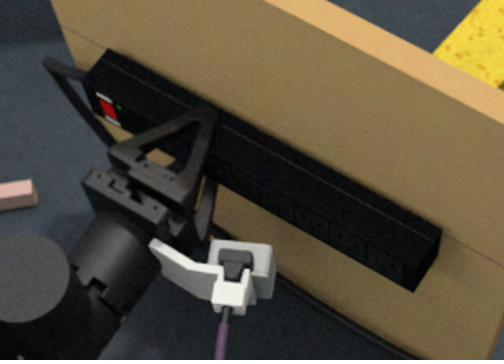

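move --target '[0,0,0,0,0,0,1,-0.0113,-0.0165,0.03,-0.0184,0.0124,0,-0.2]' --speed 0.06 --cameras '[]'

Scene clock: 796.03 s.
left_arm: end_effector_position=(+0.3851, +0.3786, +0.1023) grip_measured=+1.000 grip_effort_nm=0.00 end_effector_quat_wxyz=(+0.579, -0.055, +0.812, +0.052) | right_arm: end_effector_position=(+0.2948, -0.0089, +0.2827) grip_measured=-0.099 grip_effort_nm=-1.03 end_effector_quat_wxyz=(+0.205, +0.209, +0.674, +0.678)
Joint positions: left_arm=[0.017 1.538 0.365 0.839 -0.143 -0.027 0.094] | right_arm=[0.453 0.972 0.41 0.565 -0.543 1.579 0.042]
Joint torques (N m): left_arm=[-0.03 -5.03 6.13 1.96 -0.09 0.03] | right_arm=[0.03 -4.68 10.8 2.42 -0.29 0.17]
Heat: left arm: 44 °C; right arm: 43 °C.
Hand target: left_arm +0.3885, +0.3788, +0.1110; +0.589, -0.056, +0.804, +0.052 | right_arm +0.2903, -0.0068, +0.3248; +0.224, +0.173, +0.646, +0.710
Off the commanded pose: left_arm 0.009 m, 1 deg | right_arm 0.042 m, 7 deg.
move: off_target (right_arm)
No camera images: "cameras" was empty.

move --target '[0,0,0,0,0,0,1,0.0035,0.0065,-0.04,0,0,0,-0.2]' --speed 0.06 --cameras '[]'

Scene clock: 800.43 s.
left_arm: end_effector_position=(+0.3851, +0.3786, +0.1023) grip_measured=+1.000 grip_effort_nm=0.00 end_effector_quat_wxyz=(+0.579, -0.055, +0.812, +0.052) | right_arm: end_effector_position=(+0.2973, -0.0066, +0.2812) grip_measured=-0.099 grip_effort_nm=-1.03 end_effector_quat_wxyz=(+0.214, +0.198, +0.667, +0.686)
Joint positions: left_arm=[0.017 1.538 0.365 0.839 -0.143 -0.027 0.094] | right_arm=[0.456 1.015 0.388 0.666 -0.544 1.578 0.042]
Joint torques (N m): left_arm=[-0.02 -5.03 6.13 1.96 -0.08 0.03] | right_arm=[1.13 -2.35 6.76 2.79 -0.12 0.15]
Heat: left arm: 44 °C; right arm: 42 °C.
Hand target: left_arm +0.3885, +0.3788, +0.1110; +0.589, -0.056, +0.804, +0.052 | right_arm +0.2923, -0.0029, +0.3009; +0.224, +0.173, +0.645, +0.710
Off the commanded pose: left_arm 0.009 m, 1 deg | right_arm 0.021 m, 5 deg.
move: off_target (right_arm)
No camera images: "cameras" was empty.

move --target '[0,0,0,0,0,0,1,-0.0008,0.0046,-0.018,-0.0091,0.0114,0,-0.2]' --speed 0.05 --cameras '[]'

Scene clock: 802.03 s.
left_arm: end_effector_position=(+0.3851, +0.3786, +0.1023) grip_measured=+1.000 grip_effort_nm=0.00 end_effector_quat_wxyz=(+0.579, -0.055, +0.812, +0.052) | right_arm: end_effector_position=(+0.2955, -0.0037, +0.2779) grip_measured=-0.099 grip_effort_nm=-1.03 end_effector_quat_wxyz=(+0.210, +0.198, +0.671, +0.683)
Joint positions: left_arm=[0.017 1.538 0.365 0.839 -0.143 -0.027 0.094] | right_arm=[0.47 1.015 0.388 0.651 -0.535 1.571 0.042]
Joint torques (N m): left_arm=[-0.03 -5.03 6.13 1.97 -0.08 0.03] | right_arm=[1.21 -2.21 6.91 2.41 -0.09 0.09]
Heat: left arm: 44 °C; right arm: 42 °C.
Hand target: left_arm +0.3885, +0.3788, +0.1110; +0.589, -0.056, +0.804, +0.052 | right_arm +0.2918, -0.0001, +0.2901; +0.215, +0.182, +0.659, +0.697
Off the commanded pose: left_arm 0.009 m, 1 deg | right_arm 0.013 m, 3 deg.
move: off_target (right_arm)
No camera images: "cameras" was empty.

move --target '[0,0,0,0,0,0,1,0.0008,-0.0005,-0.0131,-0.0063,0.0086,0,-0.2]' --speed 0.05 --cameras '[]'

Scene clock: 803.63 s.
left_arm: end_effector_position=(+0.3851, +0.3786, +0.1023) grip_measured=+1.000 grip_effort_nm=0.00 end_effector_quat_wxyz=(+0.579, -0.055, +0.812, +0.052) | right_arm: end_effector_position=(+0.2955, -0.0037, +0.2694) grip_measured=-0.099 grip_effort_nm=-1.03 end_effector_quat_wxyz=(+0.202, +0.206, +0.681, +0.673)
Joint positions: left_arm=[0.017 1.538 0.365 0.839 -0.143 -0.027 0.094] | right_arm=[0.47 1.015 0.388 0.614 -0.535 1.567 0.042]
Joint torques (N m): left_arm=[-0.02 -5.03 6.15 1.96 -0.09 0.03] | right_arm=[0.72 -2.35 6.78 2.42 -0.08 0.08]
Heat: left arm: 44 °C; right arm: 42 °C.
Hand target: left_arm +0.3885, +0.3788, +0.1110; +0.589, -0.056, +0.804, +0.052 | right_arm +0.2924, -0.0004, +0.2822; +0.207, +0.190, +0.669, +0.688
Off the commanded pose: left_arm 0.009 m, 1 deg | right_arm 0.014 m, 3 deg.
move: off_target (right_arm)
No camera images: "cameras" was empty.

move --target '[0,0,0,0,0,0,1,0.0058,0.006,0,0,0,0,-0.2]' --speed 0.03 --cameras '[]'

Scene clock: 804.83 s.
left_arm: end_effector_position=(+0.3851, +0.3786, +0.1023) grip_measured=+1.000 grip_effort_nm=0.00 end_effector_quat_wxyz=(+0.579, -0.055, +0.812, +0.052) | right_arm: end_effector_position=(+0.2980, -0.0024, +0.2628) grip_measured=-0.099 grip_effort_nm=-1.03 end_effector_quat_wxyz=(+0.198, +0.212, +0.685, +0.668)
Joint positions: left_arm=[0.017 1.538 0.365 0.839 -0.143 -0.027 0.094] | right_arm=[0.474 1.035 0.388 0.613 -0.527 1.565 0.042]
Joint torques (N m): left_arm=[-0.02 -5.03 6.13 1.97 -0.08 0.02] | right_arm=[1.39 -2.28 7.73 2.56 -0.1 0.11]
Heat: left arm: 44 °C; right arm: 42 °C.
Hand target: left_arm +0.3885, +0.3788, +0.1110; +0.589, -0.056, +0.804, +0.052 | right_arm +0.2957, +0.0033, +0.2821; +0.207, +0.189, +0.669, +0.688
Off the commanded pose: left_arm 0.009 m, 1 deg | right_arm 0.020 m, 4 deg.
move: off_target (right_arm)
No camera images: "cameras" was empty.

move --target '[0,0,0,0,0,0,1,0.0028,0.0041,0.004,-0.0018,-0.0028,0,-0.2]' --speed 0.03 --cameras '[]'

move --target '[0,0,0,0,0,0,1,0.0028,0.0041,0.004,0,0,0,-0.2]' --speed 0.03 --cameras '[]'

Scene clock: 806.27 s.
left_arm: end_effector_position=(+0.3851, +0.3786, +0.1023) grip_measured=+1.000 grip_effort_nm=0.00 end_effector_quat_wxyz=(+0.579, -0.055, +0.812, +0.052) | right_arm: end_effector_position=(+0.2981, -0.0023, +0.2628) grip_measured=-0.099 grip_effort_nm=-1.03 end_effector_quat_wxyz=(+0.199, +0.212, +0.685, +0.667)
Joint positions: left_arm=[0.017 1.538 0.365 0.839 -0.143 -0.027 0.094] | right_arm=[0.475 1.035 0.388 0.613 -0.526 1.564 0.042]
Joint torques (N m): left_arm=[-0.03 -5.03 6.15 1.96 -0.08 0.03] | right_arm=[1.85 -1.48 8.84 2.46 -0.09 0.01]
Heat: left arm: 44 °C; right arm: 42 °C.
Hand target: left_arm +0.3885, +0.3788, +0.1110; +0.589, -0.056, +0.804, +0.052 | right_arm +0.2974, +0.0057, +0.2845; +0.211, +0.186, +0.670, +0.687
Off the commanded pose: left_arm 0.009 m, 1 deg | right_arm 0.023 m, 4 deg.
move: off_target (right_arm)
No camera images: "cameras" was empty.

Scene clock: 806.97 s.
left_arm: end_effector_position=(+0.3851, +0.3786, +0.1023) grip_measured=+1.000 grip_effort_nm=0.00 end_effector_quat_wxyz=(+0.579, -0.055, +0.812, +0.052) | right_arm: end_effector_position=(+0.2981, -0.0022, +0.2627) grip_measured=-0.099 grip_effort_nm=-1.03 end_effector_quat_wxyz=(+0.199, +0.212, +0.685, +0.667)
Joint positions: left_arm=[0.017 1.538 0.365 0.839 -0.143 -0.027 0.094] | right_arm=[0.476 1.035 0.388 0.613 -0.524 1.564 0.042]
Joint torques (N m): left_arm=[-0.03 -5.03 6.13 1.96 -0.08 0.03] | right_arm=[2.24 -0.87 10.1 2.39 -0.01 0.01]
Heat: left arm: 44 °C; right arm: 42 °C.
Hand target: left_arm +0.3885, +0.3788, +0.1110; +0.589, -0.056, +0.804, +0.052 | right_arm +0.2991, +0.0082, +0.2869; +0.211, +0.186, +0.670, +0.687
Off the commanded pose: left_arm 0.009 m, 1 deg | right_arm 0.026 m, 4 deg.
move: off_target (right_arm)
No camera images: "cameras" was empty.

move --target '[0,0,0,0,0,0,1,-0.0028,-0.0041,0.0058,0.0037,-0.0025,0,-0.2]' --speed 0.03 --cameras '[]'

move --target '[0,0,0,0,0,0,1,0,0,0.0087,0.0055,-0.0037,0,-0.2]' --speed 0.03 --cameras '[]'

move --target '[0,0,0,0,0,0,1,0,0,0.0087,0.0055,-0.0037,0,-0.2]' --speed 0.03 --cameras '[]'

Scene clock: 808.73 s.
left_arm: end_effector_position=(+0.3851, +0.3786, +0.1023) grip_measured=+1.000 grip_effort_nm=0.01 end_effector_quat_wxyz=(+0.579, -0.055, +0.812, +0.052) | right_arm: end_effector_position=(+0.2981, -0.0022, +0.2627) grip_measured=-0.099 grip_effort_nm=-1.03 end_effector_quat_wxyz=(+0.199, +0.212, +0.685, +0.667)
Joint positions: left_arm=[0.017 1.538 0.365 0.839 -0.143 -0.027 0.094] | right_arm=[0.476 1.035 0.388 0.613 -0.524 1.564 0.042]
Joint torques (N m): left_arm=[-0.03 -5.03 6.13 1.96 -0.08 0.03] | right_arm=[1.58 -1.89 9.51 2.59 -0.09 0.08]
Heat: left arm: 44 °C; right arm: 42 °C.
Hand target: left_arm +0.3885, +0.3788, +0.1110; +0.589, -0.056, +0.804, +0.052 | right_arm +0.2974, +0.0057, +0.2904; +0.212, +0.184, +0.665, +0.692
Off the commanded pose: left_arm 0.009 m, 1 deg | right_arm 0.029 m, 5 deg.
move: off_target (right_arm)
No camera images: "cameras" was empty.

Scene clock: 809.43 s.
left_arm: end_effector_position=(+0.3851, +0.3786, +0.1023) grip_measured=+1.000 grip_effort_nm=0.00 end_effector_quat_wxyz=(+0.579, -0.055, +0.812, +0.052) | right_arm: end_effector_position=(+0.2981, -0.0022, +0.2630) grip_measured=-0.099 grip_effort_nm=-1.03 end_effector_quat_wxyz=(+0.199, +0.212, +0.685, +0.668)
Joint positions: left_arm=[0.017 1.538 0.365 0.839 -0.143 -0.027 0.094] | right_arm=[0.476 1.035 0.388 0.614 -0.524 1.565 0.042]
Joint torques (N m): left_arm=[-0.02 -5.04 6.13 1.96 -0.08 0.03] | right_arm=[1.83 -1.96 9.26 2.76 -0.08 0.18]
Heat: left arm: 44 °C; right arm: 42 °C.
Hand target: left_arm +0.3885, +0.3788, +0.1110; +0.589, -0.056, +0.804, +0.052 | right_arm +0.2974, +0.0057, +0.2957; +0.215, +0.182, +0.658, +0.698
Off the commanded pose: left_arm 0.009 m, 1 deg | right_arm 0.034 m, 6 deg.
move: off_target (right_arm)
No camera images: "cameras" was empty.

Scene clock: 810.13 s.
left_arm: end_effector_position=(+0.3851, +0.3786, +0.1023) grip_measured=+1.000 grip_effort_nm=0.00 end_effector_quat_wxyz=(+0.579, -0.055, +0.812, +0.052) | right_arm: end_effector_position=(+0.2981, -0.0022, +0.2634) grip_measured=-0.099 grip_effort_nm=-1.03 end_effector_quat_wxyz=(+0.199, +0.213, +0.685, +0.668)
Joint positions: left_arm=[0.017 1.538 0.365 0.839 -0.143 -0.027 0.094] | right_arm=[0.476 1.035 0.388 0.616 -0.524 1.566 0.042]
Joint torques (N m): left_arm=[-0.03 -5.03 6.13 1.96 -0.08 0.03] | right_arm=[1.74 -2.15 9.36 2.97 -0.09 0.24]
Heat: left arm: 44 °C; right arm: 42 °C.
Hand target: left_arm +0.3885, +0.3788, +0.1110; +0.589, -0.056, +0.804, +0.052 | right_arm +0.2974, +0.0057, +0.3009; +0.217, +0.180, +0.651, +0.705
Off the commanded pose: left_arm 0.009 m, 1 deg | right_arm 0.038 m, 7 deg.
move: off_target (right_arm)
No camera images: "cameras" was empty.

move --target '[0,0,0,0,0,0,1,-0.0038,-0.0055,0.003,0.0018,-0.0012,0,-0.2]' --speed 0.03 --cameras '[]'

move --target '[0,0,0,0,0,0,1,-0.0019,-0.0027,0.003,0.0018,-0.0012,0,-0.2]' --speed 0.03 --cameras '[]'

Scene clock: 811.30 s.
left_arm: end_effector_position=(+0.3851, +0.3786, +0.1023) grip_measured=+1.000 grip_effort_nm=0.00 end_effector_quat_wxyz=(+0.579, -0.055, +0.812, +0.052) | right_arm: end_effector_position=(+0.2981, -0.0022, +0.2634) grip_measured=-0.099 grip_effort_nm=-1.03 end_effector_quat_wxyz=(+0.199, +0.213, +0.684, +0.668)
Joint positions: left_arm=[0.017 1.538 0.365 0.839 -0.143 -0.027 0.094] | right_arm=[0.476 1.035 0.388 0.616 -0.524 1.567 0.042]
Joint torques (N m): left_arm=[-0.02 -5.03 6.15 1.96 -0.09 0.03] | right_arm=[1.05 -3.47 8.68 2.96 -0.16 0.32]
Heat: left arm: 44 °C; right arm: 42 °C.
Hand target: left_arm +0.3885, +0.3788, +0.1110; +0.589, -0.056, +0.804, +0.052 | right_arm +0.2951, +0.0024, +0.3027; +0.218, +0.179, +0.648, +0.707
Off the commanded pose: left_arm 0.009 m, 1 deg | right_arm 0.040 m, 8 deg.
move: off_target (right_arm)
No camera images: "cameras" was empty.

Scene clock: 812.00 s.
left_arm: end_effector_position=(+0.3851, +0.3786, +0.1023) grip_measured=+1.000 grip_effort_nm=0.00 end_effector_quat_wxyz=(+0.579, -0.055, +0.812, +0.052) | right_arm: end_effector_position=(+0.2981, -0.0024, +0.2636) grip_measured=-0.099 grip_effort_nm=-1.03 end_effector_quat_wxyz=(+0.199, +0.213, +0.684, +0.669)
Joint positions: left_arm=[0.017 1.538 0.365 0.839 -0.143 -0.027 0.094] | right_arm=[0.476 1.034 0.388 0.616 -0.524 1.567 0.042]
Joint torques (N m): left_arm=[-0.03 -5.03 6.15 1.96 -0.08 0.03] | right_arm=[0.7 -4.36 8.44 2.98 -0.17 0.39]
Heat: left arm: 44 °C; right arm: 42 °C.
Hand target: left_arm +0.3885, +0.3788, +0.1110; +0.589, -0.056, +0.804, +0.052 | right_arm +0.2941, +0.0007, +0.3045; +0.218, +0.179, +0.646, +0.709
Off the commanded pose: left_arm 0.009 m, 1 deg | right_arm 0.041 m, 8 deg.
move: off_target (right_arm)
No camera images: "cameras" was empty.

move --target '[0,0,0,0,0,0,1,0,0,0.0087,0.0035,-0.0065,0,-0.2]' --speed 0.03 --cameras '[]'

move --target '[0,0,0,0,0,0,1,0,0,0.0087,0.0035,-0.0065,0,-0.2]' --speed 0.03 --cameras '[]'

Scene clock: 813.67 s.
left_arm: end_effector_position=(+0.3851, +0.3786, +0.1023) grip_measured=+1.000 grip_effort_nm=0.01 end_effector_quat_wxyz=(+0.579, -0.055, +0.812, +0.052) | right_arm: end_effector_position=(+0.2981, -0.0024, +0.2637) grip_measured=-0.099 grip_effort_nm=-1.03 end_effector_quat_wxyz=(+0.199, +0.213, +0.684, +0.669)
Joint positions: left_arm=[0.017 1.538 0.365 0.839 -0.143 -0.027 0.094] | right_arm=[0.476 1.034 0.388 0.616 -0.524 1.567 0.042]
Joint torques (N m): left_arm=[-0.03 -5.01 6.15 1.97 -0.09 0.03] | right_arm=[0.7 -4.42 8.44 3.2 -0.17 0.37]
Heat: left arm: 44 °C; right arm: 42 °C.
Hand target: left_arm +0.3885, +0.3788, +0.1110; +0.589, -0.056, +0.804, +0.052 | right_arm +0.2941, +0.0007, +0.3097; +0.224, +0.173, +0.640, +0.715
Off the commanded pose: left_arm 0.009 m, 1 deg | right_arm 0.046 m, 9 deg.
move: off_target (right_arm)
No camera images: "cameras" was empty.

Scene clock: 814.37 s.
left_arm: end_effector_position=(+0.3851, +0.3786, +0.1023) grip_measured=+1.000 grip_effort_nm=0.00 end_effector_quat_wxyz=(+0.579, -0.055, +0.812, +0.052) | right_arm: end_effector_position=(+0.2981, -0.0024, +0.2645) grip_measured=-0.099 grip_effort_nm=-1.03 end_effector_quat_wxyz=(+0.199, +0.213, +0.683, +0.670)
Joint positions: left_arm=[0.017 1.538 0.365 0.839 -0.143 -0.027 0.094] | right_arm=[0.476 1.034 0.388 0.619 -0.524 1.572 0.042]
Joint torques (N m): left_arm=[-0.03 -5.03 6.15 1.97 -0.09 0.03] | right_arm=[0.68 -4.56 8.54 3.41 -0.16 0.27]
Heat: left arm: 44 °C; right arm: 42 °C.
Hand target: left_arm +0.3885, +0.3788, +0.1110; +0.589, -0.056, +0.804, +0.052 | right_arm +0.2940, +0.0007, +0.3149; +0.229, +0.166, +0.634, +0.720
Off the commanded pose: left_arm 0.009 m, 1 deg | right_arm 0.051 m, 10 deg.
move: off_target (right_arm)
No camera images: "cameras" was empty.

move --pt "0 0 0 0 0 0 1 -0.0094 -0.0137 0.0 -0.015 0.012 0 -0.2" --pt "0 0 0 0 0 0 1 -0.0094 -0.0137 0.05 -0.0216 0.0166 0 -0.2" --speed 0.08 --blend '[0.005,0]' --cameras '[]'

Scene clock: 817.47 s.
left_arm: end_effector_position=(+0.3851, +0.3786, +0.1023) grip_measured=+1.000 grip_effort_nm=0.00 end_effector_quat_wxyz=(+0.579, -0.055, +0.812, +0.052) | right_arm: end_effector_position=(+0.2945, -0.0099, +0.3029) grip_measured=-0.099 grip_effort_nm=-1.03 end_effector_quat_wxyz=(+0.202, +0.212, +0.691, +0.661)
Joint positions: left_arm=[0.017 1.538 0.365 0.839 -0.143 -0.027 0.094] | right_arm=[0.45 0.924 0.528 0.343 -0.545 1.544 0.042]
Joint torques (N m): left_arm=[-0.02 -5.04 6.15 1.96 -0.08 0.03] | right_arm=[0.13 -4.26 11 2.42 -0.33 0.2]
Heat: left arm: 44 °C; right arm: 42 °C.
Hand target: left_arm +0.3885, +0.3788, +0.1110; +0.589, -0.056, +0.804, +0.052 | right_arm +0.2885, -0.0075, +0.3448; +0.218, +0.177, +0.663, +0.693
Off the commanded pose: left_arm 0.009 m, 1 deg | right_arm 0.043 m, 7 deg.
move: off_target (right_arm)
No camera images: "cameras" was empty.

move --target '[0,0,0,0,0,0,1,0.0208,0.0302,-0.005,0.012,-0.008,0,-0.2]' --speed 0.04 --cameras '[]'

Scene clock: 819.03 s.
left_arm: end_effector_position=(+0.3851, +0.3786, +0.1023) grip_measured=+1.000 grip_effort_nm=0.00 end_effector_quat_wxyz=(+0.579, -0.055, +0.812, +0.052) | right_arm: end_effector_position=(+0.3005, +0.0024, +0.3029) grip_measured=-0.099 grip_effort_nm=-1.03 end_effector_quat_wxyz=(+0.203, +0.205, +0.684, +0.670)
Joint positions: left_arm=[0.017 1.538 0.365 0.839 -0.143 -0.027 0.094] | right_arm=[0.488 0.992 0.528 0.44 -0.518 1.557 0.042]
Joint torques (N m): left_arm=[-0.02 -5.01 6.15 1.96 -0.08 0.03] | right_arm=[1.73 -1.51 9.63 3.1 -0.04 0.24]
Heat: left arm: 44 °C; right arm: 42 °C.
Hand target: left_arm +0.3885, +0.3788, +0.1110; +0.589, -0.056, +0.804, +0.052 | right_arm +0.3009, +0.0107, +0.3419; +0.223, +0.173, +0.647, +0.708
Off the commanded pose: left_arm 0.009 m, 1 deg | right_arm 0.040 m, 8 deg.
move: off_target (right_arm)
No camera images: "cameras" was empty.

move --target '[0,0,0,0,0,0,1,0.0047,0.0069,0.004,0.0046,-0.0031,0,-0.2]' --speed 0.03 --cameras '[]'

move --target '[0,0,0,0,0,0,1,0.0038,0.0055,0,0,0,0,-0.2]' --speed 0.03 --cameras '[]'

Scene clock: 820.60 s.
left_arm: end_effector_position=(+0.3851, +0.3786, +0.1023) grip_measured=+1.000 grip_effort_nm=0.00 end_effector_quat_wxyz=(+0.579, -0.055, +0.812, +0.052) | right_arm: end_effector_position=(+0.3008, +0.0025, +0.3032) grip_measured=-0.099 grip_effort_nm=-1.03 end_effector_quat_wxyz=(+0.203, +0.206, +0.684, +0.670)
Joint positions: left_arm=[0.017 1.538 0.365 0.839 -0.143 -0.027 0.094] | right_arm=[0.488 0.994 0.528 0.444 -0.517 1.558 0.042]
Joint torques (N m): left_arm=[-0.03 -5.04 6.15 1.97 -0.08 0.03] | right_arm=[2.58 -0.16 9.89 3.43 0.07 0.36]
Heat: left arm: 44 °C; right arm: 42 °C.
Hand target: left_arm +0.3885, +0.3788, +0.1110; +0.589, -0.056, +0.804, +0.052 | right_arm +0.3037, +0.0148, +0.3443; +0.225, +0.171, +0.641, +0.713
Off the commanded pose: left_arm 0.009 m, 1 deg | right_arm 0.043 m, 8 deg.
move: off_target (right_arm)
No camera images: "cameras" was empty.

Scene clock: 821.30 s.
left_arm: end_effector_position=(+0.3851, +0.3786, +0.1023) grip_measured=+1.000 grip_effort_nm=0.00 end_effector_quat_wxyz=(+0.579, -0.055, +0.812, +0.052) | right_arm: end_effector_position=(+0.3010, +0.0026, +0.3031) grip_measured=-0.099 grip_effort_nm=-1.03 end_effector_quat_wxyz=(+0.203, +0.206, +0.684, +0.670)
Joint positions: left_arm=[0.017 1.538 0.365 0.839 -0.143 -0.027 0.094] | right_arm=[0.488 0.995 0.528 0.445 -0.517 1.559 0.042]
Joint torques (N m): left_arm=[-0.02 -5.03 6.15 1.96 -0.08 0.03] | right_arm=[3.37 1.21 10.36 3.45 0.13 0.32]
Heat: left arm: 44 °C; right arm: 43 °C.
Hand target: left_arm +0.3885, +0.3788, +0.1110; +0.589, -0.056, +0.804, +0.052 | right_arm +0.3060, +0.0181, +0.3443; +0.225, +0.171, +0.641, +0.713
Off the commanded pose: left_arm 0.009 m, 1 deg | right_arm 0.044 m, 8 deg.
move: off_target (right_arm)
No camera images: "cameras" was empty.

move --target '[0,0,0,0,0,0,1,-0.006,-0.0088,-0.03,0,0,0,-0.2]' --speed 0.04 --cameras '[]'

Scene clock: 823.33 s.
left_arm: end_effector_position=(+0.3851, +0.3786, +0.1023) grip_measured=+1.000 grip_effort_nm=0.00 end_effector_quat_wxyz=(+0.579, -0.055, +0.812, +0.052) | right_arm: end_effector_position=(+0.3012, +0.0030, +0.3019) grip_measured=-0.099 grip_effort_nm=-1.03 end_effector_quat_wxyz=(+0.208, +0.199, +0.668, +0.686)
Joint positions: left_arm=[0.017 1.538 0.365 0.839 -0.143 -0.027 0.094] | right_arm=[0.488 1.018 0.481 0.57 -0.519 1.582 0.042]
Joint torques (N m): left_arm=[-0.03 -5.03 6.13 1.96 -0.09 0.03] | right_arm=[2.5 0.36 8.64 3.05 0.1 0.13]
Heat: left arm: 44 °C; right arm: 43 °C.
Hand target: left_arm +0.3885, +0.3788, +0.1110; +0.589, -0.056, +0.804, +0.052 | right_arm +0.3024, +0.0128, +0.3263; +0.225, +0.171, +0.641, +0.713
Off the commanded pose: left_arm 0.009 m, 1 deg | right_arm 0.026 m, 6 deg.
move: off_target (right_arm)
No camera images: "cameras" was empty.

move --target '[0,0,0,0,0,0,1,-0.0028,-0.0041,-0.02,-0.0092,0.0062,0,-0.2]' --speed 0.04 --cameras '[]'

move --target '[0,0,0,0,0,0,1,-0.0019,-0.0027,-0.015,0,0,0,-0.2]' --speed 0.04 --cameras '[]'

Scene clock: 824.70 s.
left_arm: end_effector_position=(+0.3851, +0.3786, +0.1023) grip_measured=+1.000 grip_effort_nm=0.00 end_effector_quat_wxyz=(+0.579, -0.055, +0.812, +0.052) | right_arm: end_effector_position=(+0.3010, +0.0029, +0.3016) grip_measured=-0.099 grip_effort_nm=-1.03 end_effector_quat_wxyz=(+0.210, +0.198, +0.667, +0.687)
Joint positions: left_arm=[0.017 1.538 0.365 0.839 -0.143 -0.027 0.094] | right_arm=[0.488 1.018 0.476 0.579 -0.519 1.581 0.042]
Joint torques (N m): left_arm=[-0.02 -5.03 6.15 1.96 -0.08 0.03] | right_arm=[1.88 -0.13 7.65 2.72 0 -0.04]
Heat: left arm: 44 °C; right arm: 43 °C.
Hand target: left_arm +0.3885, +0.3788, +0.1110; +0.589, -0.056, +0.804, +0.052 | right_arm +0.3007, +0.0103, +0.3145; +0.222, +0.174, +0.653, +0.702
Off the commanded pose: left_arm 0.009 m, 1 deg | right_arm 0.015 m, 4 deg.
move: off_target (right_arm)
No camera images: "cameras" was empty.

Scene clock: 825.63 s.
left_arm: end_effector_position=(+0.3851, +0.3786, +0.1023) grip_measured=+1.000 grip_effort_nm=0.00 end_effector_quat_wxyz=(+0.579, -0.055, +0.812, +0.052) | right_arm: end_effector_position=(+0.3007, +0.0024, +0.2996) grip_measured=-0.099 grip_effort_nm=-1.03 end_effector_quat_wxyz=(+0.217, +0.191, +0.660, +0.694)
Joint positions: left_arm=[0.017 1.538 0.365 0.839 -0.143 -0.027 0.094] | right_arm=[0.488 1.032 0.447 0.651 -0.517 1.581 0.042]
Joint torques (N m): left_arm=[-0.03 -5.03 6.13 1.96 -0.09 0.02] | right_arm=[1.58 -0.44 7.02 2.43 0 -0.06]
Heat: left arm: 44 °C; right arm: 43 °C.
Hand target: left_arm +0.3885, +0.3788, +0.1110; +0.589, -0.056, +0.804, +0.052 | right_arm +0.2996, +0.0087, +0.3055; +0.222, +0.174, +0.653, +0.703
Off the commanded pose: left_arm 0.009 m, 1 deg | right_arm 0.009 m, 2 deg.
move: done
No camera images: "cameras" was empty.

move --target '[0,0,0,0,0,0,1,-0.0066,-0.0096,-0.004,-0.0092,0.0062,0,-0.2]' --speed 0.04 --cameras '[]'

Scene clock: 829.17 s.
left_arm: end_effector_position=(+0.3851, +0.3786, +0.1023) grip_measured=+1.000 grip_effort_nm=0.00 end_effector_quat_wxyz=(+0.579, -0.055, +0.812, +0.052) | right_arm: end_effector_position=(+0.3018, +0.0018, +0.2822) grip_measured=-0.099 grip_effort_nm=-1.03 end_effector_quat_wxyz=(+0.210, +0.200, +0.682, +0.672)
Joint positions: left_arm=[0.017 1.538 0.365 0.839 -0.143 -0.027 0.094] | right_arm=[0.485 1.033 0.447 0.575 -0.517 1.548 0.042]
Joint torques (N m): left_arm=[-0.03 -5.01 6.13 1.97 -0.09 0.03] | right_arm=[0.18 -4.67 7.53 2.31 -0.22 0.11]
Heat: left arm: 44 °C; right arm: 42 °C.
Hand target: left_arm +0.3885, +0.3788, +0.1110; +0.589, -0.056, +0.804, +0.052 | right_arm +0.2956, +0.0030, +0.3030; +0.218, +0.178, +0.666, +0.691
Off the commanded pose: left_arm 0.009 m, 1 deg | right_arm 0.022 m, 4 deg.
move: off_target (right_arm)
No camera images: "cameras" was empty.

move --target '[0,0,0,0,0,0,1,0,0,-0.0131,-0.0033,0.0092,0,-0.2]' --speed 0.04 --cameras '[]'

Scene clock: 830.77 s.
left_arm: end_effector_position=(+0.3851, +0.3786, +0.1023) grip_measured=+1.000 grip_effort_nm=0.00 end_effector_quat_wxyz=(+0.579, -0.055, +0.812, +0.052) | right_arm: end_effector_position=(+0.3021, +0.0015, +0.2798) grip_measured=-0.099 grip_effort_nm=-1.03 end_effector_quat_wxyz=(+0.208, +0.203, +0.684, +0.669)
Joint positions: left_arm=[0.017 1.538 0.365 0.839 -0.143 -0.027 0.094] | right_arm=[0.484 1.033 0.447 0.564 -0.517 1.548 0.042]
Joint torques (N m): left_arm=[-0.03 -5.03 6.13 1.96 -0.08 0.02] | right_arm=[0.39 -4.44 6.84 2.18 -0.23 0.16]
Heat: left arm: 44 °C; right arm: 42 °C.
Hand target: left_arm +0.3885, +0.3788, +0.1110; +0.589, -0.056, +0.804, +0.052 | right_arm +0.2957, +0.0030, +0.2951; +0.209, +0.187, +0.672, +0.685
Off the commanded pose: left_arm 0.009 m, 1 deg | right_arm 0.017 m, 3 deg.
move: off_target (right_arm)
No camera images: "cameras" was empty.

move --target '[0,0,0,0,0,0,1,0,0,-0.0131,0,0.003,0,-0.2]' --speed 0.04 --cameras '[]'

move --target '[0,0,0,0,0,0,1,0,0,-0.01,0.0015,0.002,0,-0.2]' --speed 0.04 --cameras '[]'

Scene clock: 832.33 s.
left_arm: end_effector_position=(+0.3851, +0.3786, +0.1023) grip_measured=+1.000 grip_effort_nm=0.01 end_effector_quat_wxyz=(+0.579, -0.055, +0.812, +0.052) | right_arm: end_effector_position=(+0.3015, +0.0012, +0.2786) grip_measured=-0.099 grip_effort_nm=-1.03 end_effector_quat_wxyz=(+0.207, +0.204, +0.683, +0.670)
Joint positions: left_arm=[0.017 1.538 0.365 0.839 -0.143 -0.027 0.094] | right_arm=[0.484 1.033 0.439 0.574 -0.517 1.551 0.042]
Joint torques (N m): left_arm=[-0.02 -5.03 6.13 1.97 -0.09 0.03] | right_arm=[0.35 -3.33 5.9 2.36 -0.22 0.15]
Heat: left arm: 44 °C; right arm: 42 °C.
Hand target: left_arm +0.3885, +0.3788, +0.1110; +0.589, -0.056, +0.804, +0.052 | right_arm +0.2956, +0.0030, +0.2872; +0.206, +0.190, +0.673, +0.684
Off the commanded pose: left_arm 0.009 m, 1 deg | right_arm 0.011 m, 3 deg.
move: off_target (right_arm)
No camera images: "cameras" was empty.

Scene clock: 833.17 s.
left_arm: end_effector_position=(+0.3851, +0.3786, +0.1023) grip_measured=+1.000 grip_effort_nm=0.00 end_effector_quat_wxyz=(+0.579, -0.055, +0.812, +0.052) | right_arm: end_effector_position=(+0.3000, +0.0005, +0.2783) grip_measured=-0.099 grip_effort_nm=-1.03 end_effector_quat_wxyz=(+0.209, +0.202, +0.678, +0.675)
Joint positions: left_arm=[0.017 1.538 0.365 0.839 -0.143 -0.027 0.094] | right_arm=[0.484 1.033 0.42 0.613 -0.517 1.56 0.042]
Joint torques (N m): left_arm=[-0.02 -5.03 6.13 1.96 -0.08 0.03] | right_arm=[0.34 -1.83 5.85 2.31 -0.22 0.12]
Heat: left arm: 44 °C; right arm: 42 °C.
Hand target: left_arm +0.3885, +0.3788, +0.1110; +0.589, -0.056, +0.804, +0.052 | right_arm +0.2956, +0.0030, +0.2812; +0.203, +0.193, +0.672, +0.685
Off the commanded pose: left_arm 0.009 m, 1 deg | right_arm 0.006 m, 2 deg.
move: done
No camera images: "cameras" was empty.

move --target '[0,0,0,0,0,0,1,-0.0085,-0.0124,-0.01,0.001,0.0017,0,-0.2]' --speed 0.04 --cameras '[]'

Scene clock: 835.53 s.
left_arm: end_effector_position=(+0.3851, +0.3786, +0.1023) grip_measured=+1.000 grip_effort_nm=0.00 end_effector_quat_wxyz=(+0.579, -0.055, +0.812, +0.052) | right_arm: end_effector_position=(+0.2964, -0.0054, +0.2555) grip_measured=-0.099 grip_effort_nm=-1.03 end_effector_quat_wxyz=(+0.193, +0.218, +0.688, +0.664)
Joint positions: left_arm=[0.017 1.538 0.365 0.839 -0.143 -0.027 0.094] | right_arm=[0.464 1.029 0.368 0.612 -0.537 1.569 0.042]
Joint torques (N m): left_arm=[-0.03 -5.03 6.13 1.97 -0.08 0.03] | right_arm=[-0.1 -4.25 6.6 2.39 -0.2 0.09]
Heat: left arm: 44 °C; right arm: 42 °C.
Hand target: left_arm +0.3885, +0.3788, +0.1110; +0.589, -0.056, +0.804, +0.052 | right_arm +0.2905, -0.0045, +0.2751; +0.201, +0.195, +0.672, +0.686
Off the commanded pose: left_arm 0.009 m, 1 deg | right_arm 0.021 m, 4 deg.
move: off_target (right_arm)
No camera images: "cameras" was empty.

move --target '[0,0,0,0,0,0,1,0,0,0.0255,0.0118,-0.0173,0.0003,-0.2]' --speed 0.05 --cameras '[]'

Scene clock: 837.50 s.
left_arm: end_effector_position=(+0.3851, +0.3786, +0.1023) grip_measured=+1.000 grip_effort_nm=0.00 end_effector_quat_wxyz=(+0.579, -0.055, +0.812, +0.052) | right_arm: end_effector_position=(+0.2965, -0.0052, +0.2635) grip_measured=-0.099 grip_effort_nm=-1.03 end_effector_quat_wxyz=(+0.203, +0.208, +0.680, +0.673)
Joint positions: left_arm=[0.017 1.538 0.365 0.839 -0.143 -0.027 0.094] | right_arm=[0.464 1.029 0.368 0.647 -0.537 1.569 0.042]
Joint torques (N m): left_arm=[-0.02 -5.03 6.13 1.97 -0.08 0.03] | right_arm=[-0.09 -4.19 6.72 2.83 -0.28 0.23]
Heat: left arm: 44 °C; right arm: 42 °C.
Hand target: left_arm +0.3885, +0.3788, +0.1110; +0.589, -0.056, +0.804, +0.052 | right_arm +0.2905, -0.0045, +0.2904; +0.215, +0.180, +0.654, +0.703
Off the commanded pose: left_arm 0.009 m, 1 deg | right_arm 0.028 m, 6 deg.
move: off_target (right_arm)
No camera images: "cameras" was empty.

move --target '[0,0,0,0,0,0,1,0.0072,0.0112,0,0,0,0,-0.2]' --speed 0.03 --cameras '[]'

move --target '[0,0,0,0,0,0,1,0.0028,0.0041,0,0,0,0,-0.2]' --speed 0.03 --cameras '[]'

Scene clock: 839.20 s.
left_arm: end_effector_position=(+0.3851, +0.3786, +0.1023) grip_measured=+1.000 grip_effort_nm=0.00 end_effector_quat_wxyz=(+0.579, -0.055, +0.812, +0.052) | right_arm: end_effector_position=(+0.2972, -0.0028, +0.2629) grip_measured=-0.099 grip_effort_nm=-1.03 end_effector_quat_wxyz=(+0.202, +0.207, +0.679, +0.675)
Joint positions: left_arm=[0.017 1.538 0.365 0.839 -0.143 -0.027 0.094] | right_arm=[0.471 1.045 0.368 0.667 -0.534 1.57 0.042]
Joint torques (N m): left_arm=[-0.02 -5.03 6.15 1.96 -0.08 0.03] | right_arm=[1.22 -2.45 7.94 2.78 -0.08 0.22]
Heat: left arm: 44 °C; right arm: 42 °C.
Hand target: left_arm +0.3885, +0.3788, +0.1110; +0.589, -0.056, +0.804, +0.052 | right_arm +0.2948, +0.0023, +0.2905; +0.215, +0.180, +0.654, +0.703
Off the commanded pose: left_arm 0.009 m, 1 deg | right_arm 0.028 m, 6 deg.
move: off_target (right_arm)
No camera images: "cameras" was empty.

Scene clock: 839.90 s.
left_arm: end_effector_position=(+0.3851, +0.3786, +0.1023) grip_measured=+1.000 grip_effort_nm=0.00 end_effector_quat_wxyz=(+0.579, -0.055, +0.812, +0.052) | right_arm: end_effector_position=(+0.2976, -0.0023, +0.2628) grip_measured=-0.099 grip_effort_nm=-1.03 end_effector_quat_wxyz=(+0.203, +0.207, +0.679, +0.675)
Joint positions: left_arm=[0.017 1.538 0.365 0.839 -0.143 -0.027 0.094] | right_arm=[0.474 1.049 0.368 0.673 -0.529 1.571 0.042]
Joint torques (N m): left_arm=[-0.03 -5.03 6.13 1.96 -0.08 0.03] | right_arm=[1.69 -1.69 8.54 2.81 -0.04 0.24]
Heat: left arm: 44 °C; right arm: 42 °C.
Hand target: left_arm +0.3885, +0.3788, +0.1110; +0.589, -0.056, +0.804, +0.052 | right_arm +0.2965, +0.0047, +0.2904; +0.215, +0.180, +0.653, +0.703
Off the commanded pose: left_arm 0.009 m, 1 deg | right_arm 0.029 m, 6 deg.
move: off_target (right_arm)
No camera images: "cameras" was empty.

move --target '[0,0,0,0,0,0,1,-0.001,-0.0014,-0.029,-0.0184,0.0124,0,-0.2]' --speed 0.03 --cameras '[]'

Scene clock: 842.00 s.
left_arm: end_effector_position=(+0.3851, +0.3786, +0.1023) grip_measured=+1.000 grip_effort_nm=0.00 end_effector_quat_wxyz=(+0.579, -0.055, +0.812, +0.052) | right_arm: end_effector_position=(+0.2978, -0.0020, +0.2559) grip_measured=-0.099 grip_effort_nm=-1.03 end_effector_quat_wxyz=(+0.203, +0.207, +0.688, +0.665)
Joint positions: left_arm=[0.017 1.538 0.365 0.839 -0.143 -0.027 0.094] | right_arm=[0.476 1.052 0.368 0.646 -0.527 1.547 0.042]
Joint torques (N m): left_arm=[-0.02 -5.01 6.16 1.96 -0.08 0.03] | right_arm=[1.09 -2.37 8.36 2.24 -0.15 0.07]
Heat: left arm: 44 °C; right arm: 42 °C.
Hand target: left_arm +0.3885, +0.3788, +0.1110; +0.589, -0.056, +0.804, +0.052 | right_arm +0.2960, +0.0038, +0.2731; +0.207, +0.187, +0.678, +0.680
Off the commanded pose: left_arm 0.009 m, 1 deg | right_arm 0.018 m, 3 deg.
move: off_target (right_arm)
No camera images: "cameras" was empty.

move --target '[0,0,0,0,0,0,1,0,0,-0.0145,-0.0082,0.0077,0,-0.2]' --speed 0.03 --cameras '[]'

move --target '[0,0,0,0,0,0,1,0,0,-0.0145,-0.0082,0.0077,0,-0.2]' --speed 0.03 --cameras '[]'

Scene clock: 843.33 s.
left_arm: end_effector_position=(+0.3851, +0.3786, +0.1023) grip_measured=+1.000 grip_effort_nm=0.00 end_effector_quat_wxyz=(+0.579, -0.055, +0.812, +0.052) | right_arm: end_effector_position=(+0.2978, -0.0021, +0.2548) grip_measured=-0.099 grip_effort_nm=-1.03 end_effector_quat_wxyz=(+0.204, +0.206, +0.690, +0.663)
Joint positions: left_arm=[0.017 1.538 0.365 0.839 -0.143 -0.027 0.094] | right_arm=[0.476 1.052 0.368 0.641 -0.527 1.541 0.042]
Joint torques (N m): left_arm=[-0.02 -5.04 6.13 1.96 -0.08 0.03] | right_arm=[1.21 -2.1 8.55 1.86 -0.16 0.03]
Heat: left arm: 44 °C; right arm: 42 °C.
Hand target: left_arm +0.3885, +0.3788, +0.1110; +0.589, -0.056, +0.804, +0.052 | right_arm +0.2959, +0.0039, +0.2643; +0.202, +0.193, +0.689, +0.669
Off the commanded pose: left_arm 0.009 m, 1 deg | right_arm 0.011 m, 2 deg.
move: off_target (right_arm)
No camera images: "cameras" was empty.

Scene clock: 844.30 s.
left_arm: end_effector_position=(+0.3851, +0.3786, +0.1023) grip_measured=+1.000 grip_effort_nm=0.00 end_effector_quat_wxyz=(+0.579, -0.055, +0.812, +0.052) | right_arm: end_effector_position=(+0.2981, -0.0024, +0.2516) grip_measured=-0.099 grip_effort_nm=-1.03 end_effector_quat_wxyz=(+0.207, +0.204, +0.695, +0.658)
Joint positions: left_arm=[0.017 1.538 0.365 0.839 -0.143 -0.027 0.094] | right_arm=[0.476 1.052 0.368 0.627 -0.524 1.522 0.042]
Joint torques (N m): left_arm=[-0.02 -5.01 6.15 1.96 -0.08 0.03] | right_arm=[1.17 -2.13 8.83 1.64 -0.19 0.01]
Heat: left arm: 44 °C; right arm: 42 °C.
Hand target: left_arm +0.3885, +0.3788, +0.1110; +0.589, -0.056, +0.804, +0.052 | right_arm +0.2960, +0.0039, +0.2557; +0.196, +0.198, +0.700, +0.658
Off the commanded pose: left_arm 0.009 m, 1 deg | right_arm 0.008 m, 2 deg.
move: done
No camera images: "cameras" was empty.

move --target '[0,0,0,0,0,0,1,-0.0075,-0.011,0.0,0.0034,0.0051,0,-0.2]' --speed 0.04 --cameras '[]'

Scene clock: 848.40 s.
left_arm: end_effector_position=(+0.3851, +0.3786, +0.1023) grip_measured=+1.000 grip_effort_nm=0.00 end_effector_quat_wxyz=(+0.579, -0.055, +0.812, +0.052) | right_arm: end_effector_position=(+0.2958, -0.0051, +0.2314) grip_measured=-0.099 grip_effort_nm=-1.03 end_effector_quat_wxyz=(+0.181, +0.228, +0.716, +0.635)
Joint positions: left_arm=[0.017 1.538 0.365 0.839 -0.143 -0.027 0.094] | right_arm=[0.468 1.044 0.368 0.526 -0.532 1.524 0.042]
Joint torques (N m): left_arm=[-0.02 -5.03 6.15 1.96 -0.09 0.03] | right_arm=[0.06 -4.89 7.24 2.38 -0.36 0.17]
Heat: left arm: 44 °C; right arm: 42 °C.
Hand target: left_arm +0.3885, +0.3788, +0.1110; +0.589, -0.056, +0.804, +0.052 | right_arm +0.2914, -0.0027, +0.2557; +0.189, +0.204, +0.698, +0.660
Off the commanded pose: left_arm 0.009 m, 1 deg | right_arm 0.025 m, 5 deg.
move: off_target (right_arm)
No camera images: "cameras" was empty.

move --target '[0,0,0,0,0,0,1,0,0,0.06,0.0331,-0.0333,0.0011,-0.2]' --speed 0.06 --cameras '[]'

Scene clock: 851.23 s.
left_arm: end_effector_position=(+0.3851, +0.3786, +0.1023) grip_measured=+1.000 grip_effort_nm=0.00 end_effector_quat_wxyz=(+0.579, -0.055, +0.812, +0.052) | right_arm: end_effector_position=(+0.2965, -0.0040, +0.2596) grip_measured=-0.099 grip_effort_nm=-1.03 end_effector_quat_wxyz=(+0.197, +0.212, +0.681, +0.673)
Joint positions: left_arm=[0.017 1.538 0.365 0.839 -0.143 -0.027 0.094] | right_arm=[0.467 1.042 0.361 0.662 -0.537 1.579 0.042]
Joint torques (N m): left_arm=[-0.02 -5.03 6.13 1.96 -0.09 0.03] | right_arm=[-0.08 -4.12 7.41 2.78 -0.3 0.16]
Heat: left arm: 44 °C; right arm: 42 °C.
Hand target: left_arm +0.3885, +0.3788, +0.1110; +0.589, -0.056, +0.804, +0.052 | right_arm +0.2914, -0.0027, +0.2917; +0.213, +0.178, +0.652, +0.706
Off the commanded pose: left_arm 0.009 m, 1 deg | right_arm 0.032 m, 7 deg.
move: off_target (right_arm)
No camera images: "cameras" was empty.

move --target '[0,0,0,0,0,0,1,0.003,0.0141,0,-0.0031,-0.0046,0,-0.2]' --speed 0.03 --cameras '[]'

Scene clock: 854.60 s.
left_arm: end_effector_position=(+0.3851, +0.3786, +0.1023) grip_measured=+1.000 grip_effort_nm=0.00 end_effector_quat_wxyz=(+0.579, -0.055, +0.812, +0.052) | right_arm: end_effector_position=(+0.2955, -0.0010, +0.2606) grip_measured=-0.099 grip_effort_nm=-1.03 end_effector_quat_wxyz=(+0.203, +0.206, +0.681, +0.673)
Joint positions: left_arm=[0.017 1.538 0.365 0.839 -0.143 -0.027 0.094] | right_arm=[0.484 1.046 0.361 0.672 -0.521 1.566 0.042]
Joint torques (N m): left_arm=[-0.02 -5.01 6.15 1.97 -0.08 0.03] | right_arm=[1.17 -2.48 8.58 2.79 -0.13 0.12]
Heat: left arm: 44 °C; right arm: 42 °C.
Hand target: left_arm +0.3885, +0.3788, +0.1110; +0.589, -0.056, +0.804, +0.052 | right_arm +0.2932, +0.0057, +0.2916; +0.219, +0.172, +0.654, +0.704
Off the commanded pose: left_arm 0.009 m, 1 deg | right_arm 0.032 m, 6 deg.
move: off_target (right_arm)
No camera images: "cameras" was empty.

move --target '[0,0,0,0,0,0,1,0,0,-0.024,-0.0152,0.0102,0,-0.2]' --speed 0.03 --cameras '[]'

Scene clock: 856.83 s.
left_arm: end_effector_position=(+0.3851, +0.3786, +0.1023) grip_measured=+1.000 grip_effort_nm=0.00 end_effector_quat_wxyz=(+0.579, -0.055, +0.812, +0.052) | right_arm: end_effector_position=(+0.2955, -0.0010, +0.2574) grip_measured=-0.099 grip_effort_nm=-1.03 end_effector_quat_wxyz=(+0.209, +0.199, +0.687, +0.667)
Joint positions: left_arm=[0.017 1.538 0.365 0.839 -0.143 -0.027 0.094] | right_arm=[0.484 1.046 0.361 0.658 -0.521 1.536 0.042]
Joint torques (N m): left_arm=[-0.03 -5.03 6.13 1.97 -0.09 0.03] | right_arm=[1.32 -2.24 8.64 2.32 -0.22 0.15]
Heat: left arm: 44 °C; right arm: 42 °C.
Hand target: left_arm +0.3885, +0.3788, +0.1110; +0.589, -0.056, +0.804, +0.052 | right_arm +0.2933, +0.0057, +0.2772; +0.212, +0.178, +0.674, +0.685
Off the commanded pose: left_arm 0.009 m, 1 deg | right_arm 0.021 m, 4 deg.
move: off_target (right_arm)
No camera images: "cameras" was empty.

move --target '[0,0,0,0,0,0,1,-0.0028,-0.0041,-0.007,-0.0005,0.0095,0,-0.2]' --speed 0.03 --cameras '[]'

Scene clock: 860.33 s.
left_arm: end_effector_position=(+0.3851, +0.3786, +0.1023) grip_measured=+1.000 grip_effort_nm=0.00 end_effector_quat_wxyz=(+0.579, -0.055, +0.812, +0.052) | right_arm: end_effector_position=(+0.2957, -0.0013, +0.2540) grip_measured=-0.099 grip_effort_nm=-1.03 end_effector_quat_wxyz=(+0.206, +0.203, +0.690, +0.663)
Joint positions: left_arm=[0.017 1.538 0.365 0.839 -0.143 -0.027 0.094] | right_arm=[0.484 1.046 0.361 0.643 -0.519 1.535 0.042]
Joint torques (N m): left_arm=[-0.03 -5.03 6.13 1.96 -0.08 0.03] | right_arm=[0.9 -3.59 8.42 2.17 -0.28 0.26]
Heat: left arm: 44 °C; right arm: 42 °C.
Hand target: left_arm +0.3885, +0.3788, +0.1110; +0.589, -0.056, +0.804, +0.052 | right_arm +0.2916, +0.0033, +0.2731; +0.203, +0.188, +0.678, +0.682
Off the commanded pose: left_arm 0.009 m, 1 deg | right_arm 0.020 m, 3 deg.
move: off_target (right_arm)
No camera images: "cameras" was empty.

move --target '[0,0,0,0,0,0,1,0,0,0.003,0.0045,0.006,0,-0.2]' --speed 0.03 --cameras '[]'

Scene clock: 861.50 s.
left_arm: end_effector_position=(+0.3851, +0.3786, +0.1023) grip_measured=+1.000 grip_effort_nm=0.00 end_effector_quat_wxyz=(+0.579, -0.055, +0.812, +0.052) | right_arm: end_effector_position=(+0.2958, -0.0014, +0.2538) grip_measured=-0.099 grip_effort_nm=-1.03 end_effector_quat_wxyz=(+0.204, +0.206, +0.690, +0.663)
Joint positions: left_arm=[0.017 1.538 0.365 0.839 -0.143 -0.027 0.094] | right_arm=[0.484 1.046 0.361 0.642 -0.518 1.542 0.042]
Joint torques (N m): left_arm=[-0.03 -5.03 6.15 1.96 -0.08 0.03] | right_arm=[0.83 -4.14 8.81 2.08 -0.24 0.45]
Heat: left arm: 44 °C; right arm: 42 °C.
Hand target: left_arm +0.3885, +0.3788, +0.1110; +0.589, -0.056, +0.804, +0.052 | right_arm +0.2915, +0.0033, +0.2749; +0.195, +0.196, +0.675, +0.685
Off the commanded pose: left_arm 0.009 m, 1 deg | right_arm 0.022 m, 3 deg.
move: off_target (right_arm)
No camera images: "cameras" was empty.

move --target '[0,0,0,0,0,0,1,0.0033,0.0005,0.002,0.0022,0.0033,0,-0.2]' --speed 0.03 --cameras '[]'

move --target '[0,0,0,0,0,0,1,0.0053,-0.0003,0.001,0.0005,0.0008,0,-0.2]' --speed 0.03 --cameras '[]'

move --target '[0,0,0,0,0,0,1,0.0053,-0.0003,0.001,0,0,0,-0.2]' --speed 0.03 --cameras '[]'

Scene clock: 863.23 s.
left_arm: end_effector_position=(+0.3851, +0.3786, +0.1023) grip_measured=+1.000 grip_effort_nm=0.01 end_effector_quat_wxyz=(+0.579, -0.055, +0.812, +0.052) | right_arm: end_effector_position=(+0.2959, -0.0014, +0.2538) grip_measured=-0.099 grip_effort_nm=-1.03 end_effector_quat_wxyz=(+0.203, +0.208, +0.689, +0.664)
Joint positions: left_arm=[0.017 1.538 0.365 0.839 -0.143 -0.027 0.094] | right_arm=[0.484 1.046 0.361 0.642 -0.518 1.546 0.042]
Joint torques (N m): left_arm=[-0.02 -5.03 6.15 1.96 -0.08 0.03] | right_arm=[0.16 -3.37 9.55 2.05 -0.36 0.53]
Heat: left arm: 44 °C; right arm: 42 °C.
Hand target: left_arm +0.3885, +0.3788, +0.1110; +0.589, -0.056, +0.804, +0.052 | right_arm +0.2935, +0.0036, +0.2761; +0.190, +0.200, +0.673, +0.686
Off the commanded pose: left_arm 0.009 m, 1 deg | right_arm 0.023 m, 4 deg.
move: off_target (right_arm)
No camera images: "cameras" was empty.

Scene clock: 863.97 s.
left_arm: end_effector_position=(+0.3851, +0.3786, +0.1023) grip_measured=+1.000 grip_effort_nm=0.00 end_effector_quat_wxyz=(+0.579, -0.055, +0.812, +0.052) | right_arm: end_effector_position=(+0.2960, -0.0026, +0.2471) grip_measured=-0.099 grip_effort_nm=-1.03 end_effector_quat_wxyz=(+0.185, +0.225, +0.693, +0.659)
Joint positions: left_arm=[0.017 1.538 0.365 0.839 -0.143 -0.027 0.094] | right_arm=[0.478 1.046 0.361 0.612 -0.524 1.574 0.042]
Joint torques (N m): left_arm=[-0.03 -5.01 6.13 1.96 -0.08 0.03] | right_arm=[0.01 -2.52 9.87 2.42 -0.32 0.27]
Heat: left arm: 44 °C; right arm: 43 °C.
Hand target: left_arm +0.3885, +0.3788, +0.1110; +0.589, -0.056, +0.804, +0.052 | right_arm +0.2967, +0.0034, +0.2767; +0.190, +0.201, +0.673, +0.686
Off the commanded pose: left_arm 0.009 m, 1 deg | right_arm 0.030 m, 5 deg.
move: off_target (right_arm)
No camera images: "cameras" was empty.

Scene clock: 864.67 s.
left_arm: end_effector_position=(+0.3851, +0.3786, +0.1023) grip_measured=+1.000 grip_effort_nm=0.00 end_effector_quat_wxyz=(+0.579, -0.055, +0.812, +0.052) | right_arm: end_effector_position=(+0.2976, -0.0039, +0.2438) grip_measured=-0.099 grip_effort_nm=-1.03 end_effector_quat_wxyz=(+0.182, +0.229, +0.695, +0.656)
Joint positions: left_arm=[0.017 1.538 0.365 0.839 -0.143 -0.027 0.094] | right_arm=[0.469 1.054 0.361 0.609 -0.532 1.576 0.042]
Joint torques (N m): left_arm=[-0.05 -5.03 6.13 1.97 -0.08 0.03] | right_arm=[0.17 -2.19 10.41 2.5 -0.34 0.24]
Heat: left arm: 44 °C; right arm: 43 °C.
Hand target: left_arm +0.3885, +0.3788, +0.1110; +0.589, -0.056, +0.804, +0.052 | right_arm +0.2999, +0.0032, +0.2773; +0.190, +0.201, +0.673, +0.686
Off the commanded pose: left_arm 0.009 m, 1 deg | right_arm 0.034 m, 5 deg.
move: off_target (right_arm)
No camera images: "cameras" was empty.

move --target '[0,0,0,0,0,0,1,0,0,0.0313,0.0116,-0.0257,0.001,-0.2]' --speed 0.05 --cameras '[]'

Scene clock: 869.27 s.
left_arm: end_effector_position=(+0.3851, +0.3786, +0.1023) grip_measured=+1.000 grip_effort_nm=0.00 end_effector_quat_wxyz=(+0.579, -0.055, +0.812, +0.052) | right_arm: end_effector_position=(+0.2982, -0.0031, +0.2540) grip_measured=-0.099 grip_effort_nm=-1.03 end_effector_quat_wxyz=(+0.192, +0.215, +0.685, +0.669)
Joint positions: left_arm=[0.017 1.538 0.365 0.839 -0.143 -0.027 0.094] | right_arm=[0.466 1.061 0.361 0.664 -0.541 1.578 0.042]
Joint torques (N m): left_arm=[-0.02 -5.03 6.15 1.96 -0.08 0.03] | right_arm=[0.24 -2.48 10.61 2.84 -0.34 0.16]
Heat: left arm: 44 °C; right arm: 43 °C.
Hand target: left_arm +0.3885, +0.3788, +0.1110; +0.589, -0.056, +0.804, +0.052 | right_arm +0.2999, +0.0032, +0.2960; +0.212, +0.175, +0.652, +0.706
Off the commanded pose: left_arm 0.009 m, 1 deg | right_arm 0.043 m, 8 deg.
move: off_target (right_arm)
No camera images: "cameras" was empty.

move --target '[0,0,0,0,0,0,1,0,0,0.0015,-0.0038,-0.0067,0.0002,-0.2]' --speed 0.05 --cameras '[]'

Scene clock: 870.80 s.
left_arm: end_effector_position=(+0.3851, +0.3786, +0.1023) grip_measured=+1.000 grip_effort_nm=0.00 end_effector_quat_wxyz=(+0.579, -0.055, +0.812, +0.052) | right_arm: end_effector_position=(+0.2985, -0.0034, +0.2546) grip_measured=-0.099 grip_effort_nm=-1.03 end_effector_quat_wxyz=(+0.197, +0.211, +0.685, +0.669)
Joint positions: left_arm=[0.017 1.538 0.365 0.839 -0.143 -0.027 0.094] | right_arm=[0.464 1.061 0.361 0.666 -0.542 1.565 0.042]
Joint torques (N m): left_arm=[-0.03 -5.03 6.15 1.96 -0.08 0.03] | right_arm=[0.1 -2.44 10.77 2.85 -0.32 0.15]
Heat: left arm: 44 °C; right arm: 44 °C.
Hand target: left_arm +0.3885, +0.3788, +0.1110; +0.589, -0.056, +0.804, +0.052 | right_arm +0.2999, +0.0033, +0.2969; +0.219, +0.166, +0.654, +0.704
Off the commanded pose: left_arm 0.009 m, 1 deg | right_arm 0.043 m, 8 deg.
move: off_target (right_arm)
No camera images: "cameras" was empty.

move --target '[0,0,0,0,0,0,1,0.0036,0.0096,0.001,-0.0027,-0.0042,0.0002,-0.2]' --speed 0.03 --cameras '[]'

move --target '[0,0,0,0,0,0,1,0.0038,0.0055,0.001,-0.001,-0.0015,0,-0.2]' --speed 0.03 --cameras '[]'

Scene clock: 872.37 s.
left_arm: end_effector_position=(+0.3851, +0.3786, +0.1023) grip_measured=+1.000 grip_effort_nm=0.00 end_effector_quat_wxyz=(+0.579, -0.055, +0.812, +0.052) | right_arm: end_effector_position=(+0.2992, -0.0029, +0.2545) grip_measured=-0.099 grip_effort_nm=-1.03 end_effector_quat_wxyz=(+0.200, +0.207, +0.686, +0.668)
Joint positions: left_arm=[0.017 1.538 0.365 0.839 -0.143 -0.027 0.094] | right_arm=[0.465 1.067 0.363 0.672 -0.542 1.556 0.042]
Joint torques (N m): left_arm=[-0.03 -5.03 6.15 1.96 -0.08 0.03] | right_arm=[1.44 -1.54 11.62 2.82 -0.16 0.01]
Heat: left arm: 44 °C; right arm: 44 °C.
Hand target: left_arm +0.3885, +0.3788, +0.1110; +0.589, -0.056, +0.804, +0.052 | right_arm +0.3020, +0.0090, +0.2976; +0.224, +0.161, +0.656, +0.703
Off the commanded pose: left_arm 0.009 m, 1 deg | right_arm 0.045 m, 8 deg.
move: off_target (right_arm)
No camera images: "cameras" was empty.

Scene clock: 873.07 s.
left_arm: end_effector_position=(+0.3851, +0.3786, +0.1023) grip_measured=+1.000 grip_effort_nm=0.00 end_effector_quat_wxyz=(+0.579, -0.055, +0.812, +0.052) | right_arm: end_effector_position=(+0.2995, -0.0026, +0.2544) grip_measured=-0.099 grip_effort_nm=-1.03 end_effector_quat_wxyz=(+0.201, +0.206, +0.686, +0.668)
Joint positions: left_arm=[0.017 1.538 0.365 0.839 -0.143 -0.027 0.094] | right_arm=[0.465 1.071 0.363 0.677 -0.542 1.555 0.042]
Joint torques (N m): left_arm=[-0.03 -5.03 6.13 1.96 -0.08 0.03] | right_arm=[2.45 -0.7 12.51 2.81 -0.09 0]
Heat: left arm: 44 °C; right arm: 44 °C.
Hand target: left_arm +0.3885, +0.3788, +0.1110; +0.589, -0.056, +0.804, +0.052 | right_arm +0.3043, +0.0123, +0.2981; +0.226, +0.159, +0.657, +0.702
Off the commanded pose: left_arm 0.009 m, 1 deg | right_arm 0.047 m, 8 deg.
move: off_target (right_arm)
No camera images: "cameras" was empty.

move --target '[0,0,0,0,0,0,1,-0.0105,0.0005,0.001,0,0,0,-0.2]' --speed 0.03 --cameras '[]'

move --target '[0,0,0,0,0,0,1,-0.0055,0.0038,0.001,0,0,0,-0.2]' --speed 0.03 --cameras '[]'

Scene clock: 874.93 s.
left_arm: end_effector_position=(+0.3851, +0.3786, +0.1023) grip_measured=+1.000 grip_effort_nm=0.00 end_effector_quat_wxyz=(+0.579, -0.055, +0.812, +0.052) | right_arm: end_effector_position=(+0.2993, -0.0025, +0.2548) grip_measured=-0.099 grip_effort_nm=-1.03 end_effector_quat_wxyz=(+0.202, +0.207, +0.686, +0.668)
Joint positions: left_arm=[0.017 1.538 0.365 0.839 -0.143 -0.027 0.094] | right_arm=[0.469 1.067 0.363 0.674 -0.534 1.554 0.042]
Joint torques (N m): left_arm=[-0.02 -5.03 6.15 1.96 -0.08 0.03] | right_arm=[3.58 -2.62 11.34 2.73 -0.03 0.03]
Heat: left arm: 44 °C; right arm: 45 °C.
Hand target: left_arm +0.3885, +0.3788, +0.1110; +0.589, -0.056, +0.804, +0.052 | right_arm +0.2980, +0.0126, +0.2988; +0.226, +0.158, +0.657, +0.702
Off the commanded pose: left_arm 0.009 m, 1 deg | right_arm 0.046 m, 8 deg.
move: off_target (right_arm)
No camera images: "cameras" was empty.

Scene clock: 875.70 s.
left_arm: end_effector_position=(+0.3851, +0.3786, +0.1023) grip_measured=+1.000 grip_effort_nm=0.00 end_effector_quat_wxyz=(+0.579, -0.055, +0.812, +0.052) | right_arm: end_effector_position=(+0.2993, -0.0023, +0.2549) grip_measured=-0.099 grip_effort_nm=-1.03 end_effector_quat_wxyz=(+0.206, +0.212, +0.686, +0.665)
Joint positions: left_arm=[0.017 1.538 0.365 0.839 -0.143 -0.027 0.094] | right_arm=[0.481 1.058 0.363 0.661 -0.51 1.553 0.042]
Joint torques (N m): left_arm=[-0.02 -5.01 6.15 1.96 -0.09 0.03] | right_arm=[3.96 -2.76 11.21 2.75 -0.11 -0.03]
Heat: left arm: 44 °C; right arm: 45 °C.
Hand target: left_arm +0.3885, +0.3788, +0.1110; +0.589, -0.056, +0.804, +0.052 | right_arm +0.2947, +0.0148, +0.2994; +0.226, +0.159, +0.657, +0.702
Off the commanded pose: left_arm 0.009 m, 1 deg | right_arm 0.048 m, 8 deg.
move: off_target (right_arm)
No camera images: "cameras" was empty.


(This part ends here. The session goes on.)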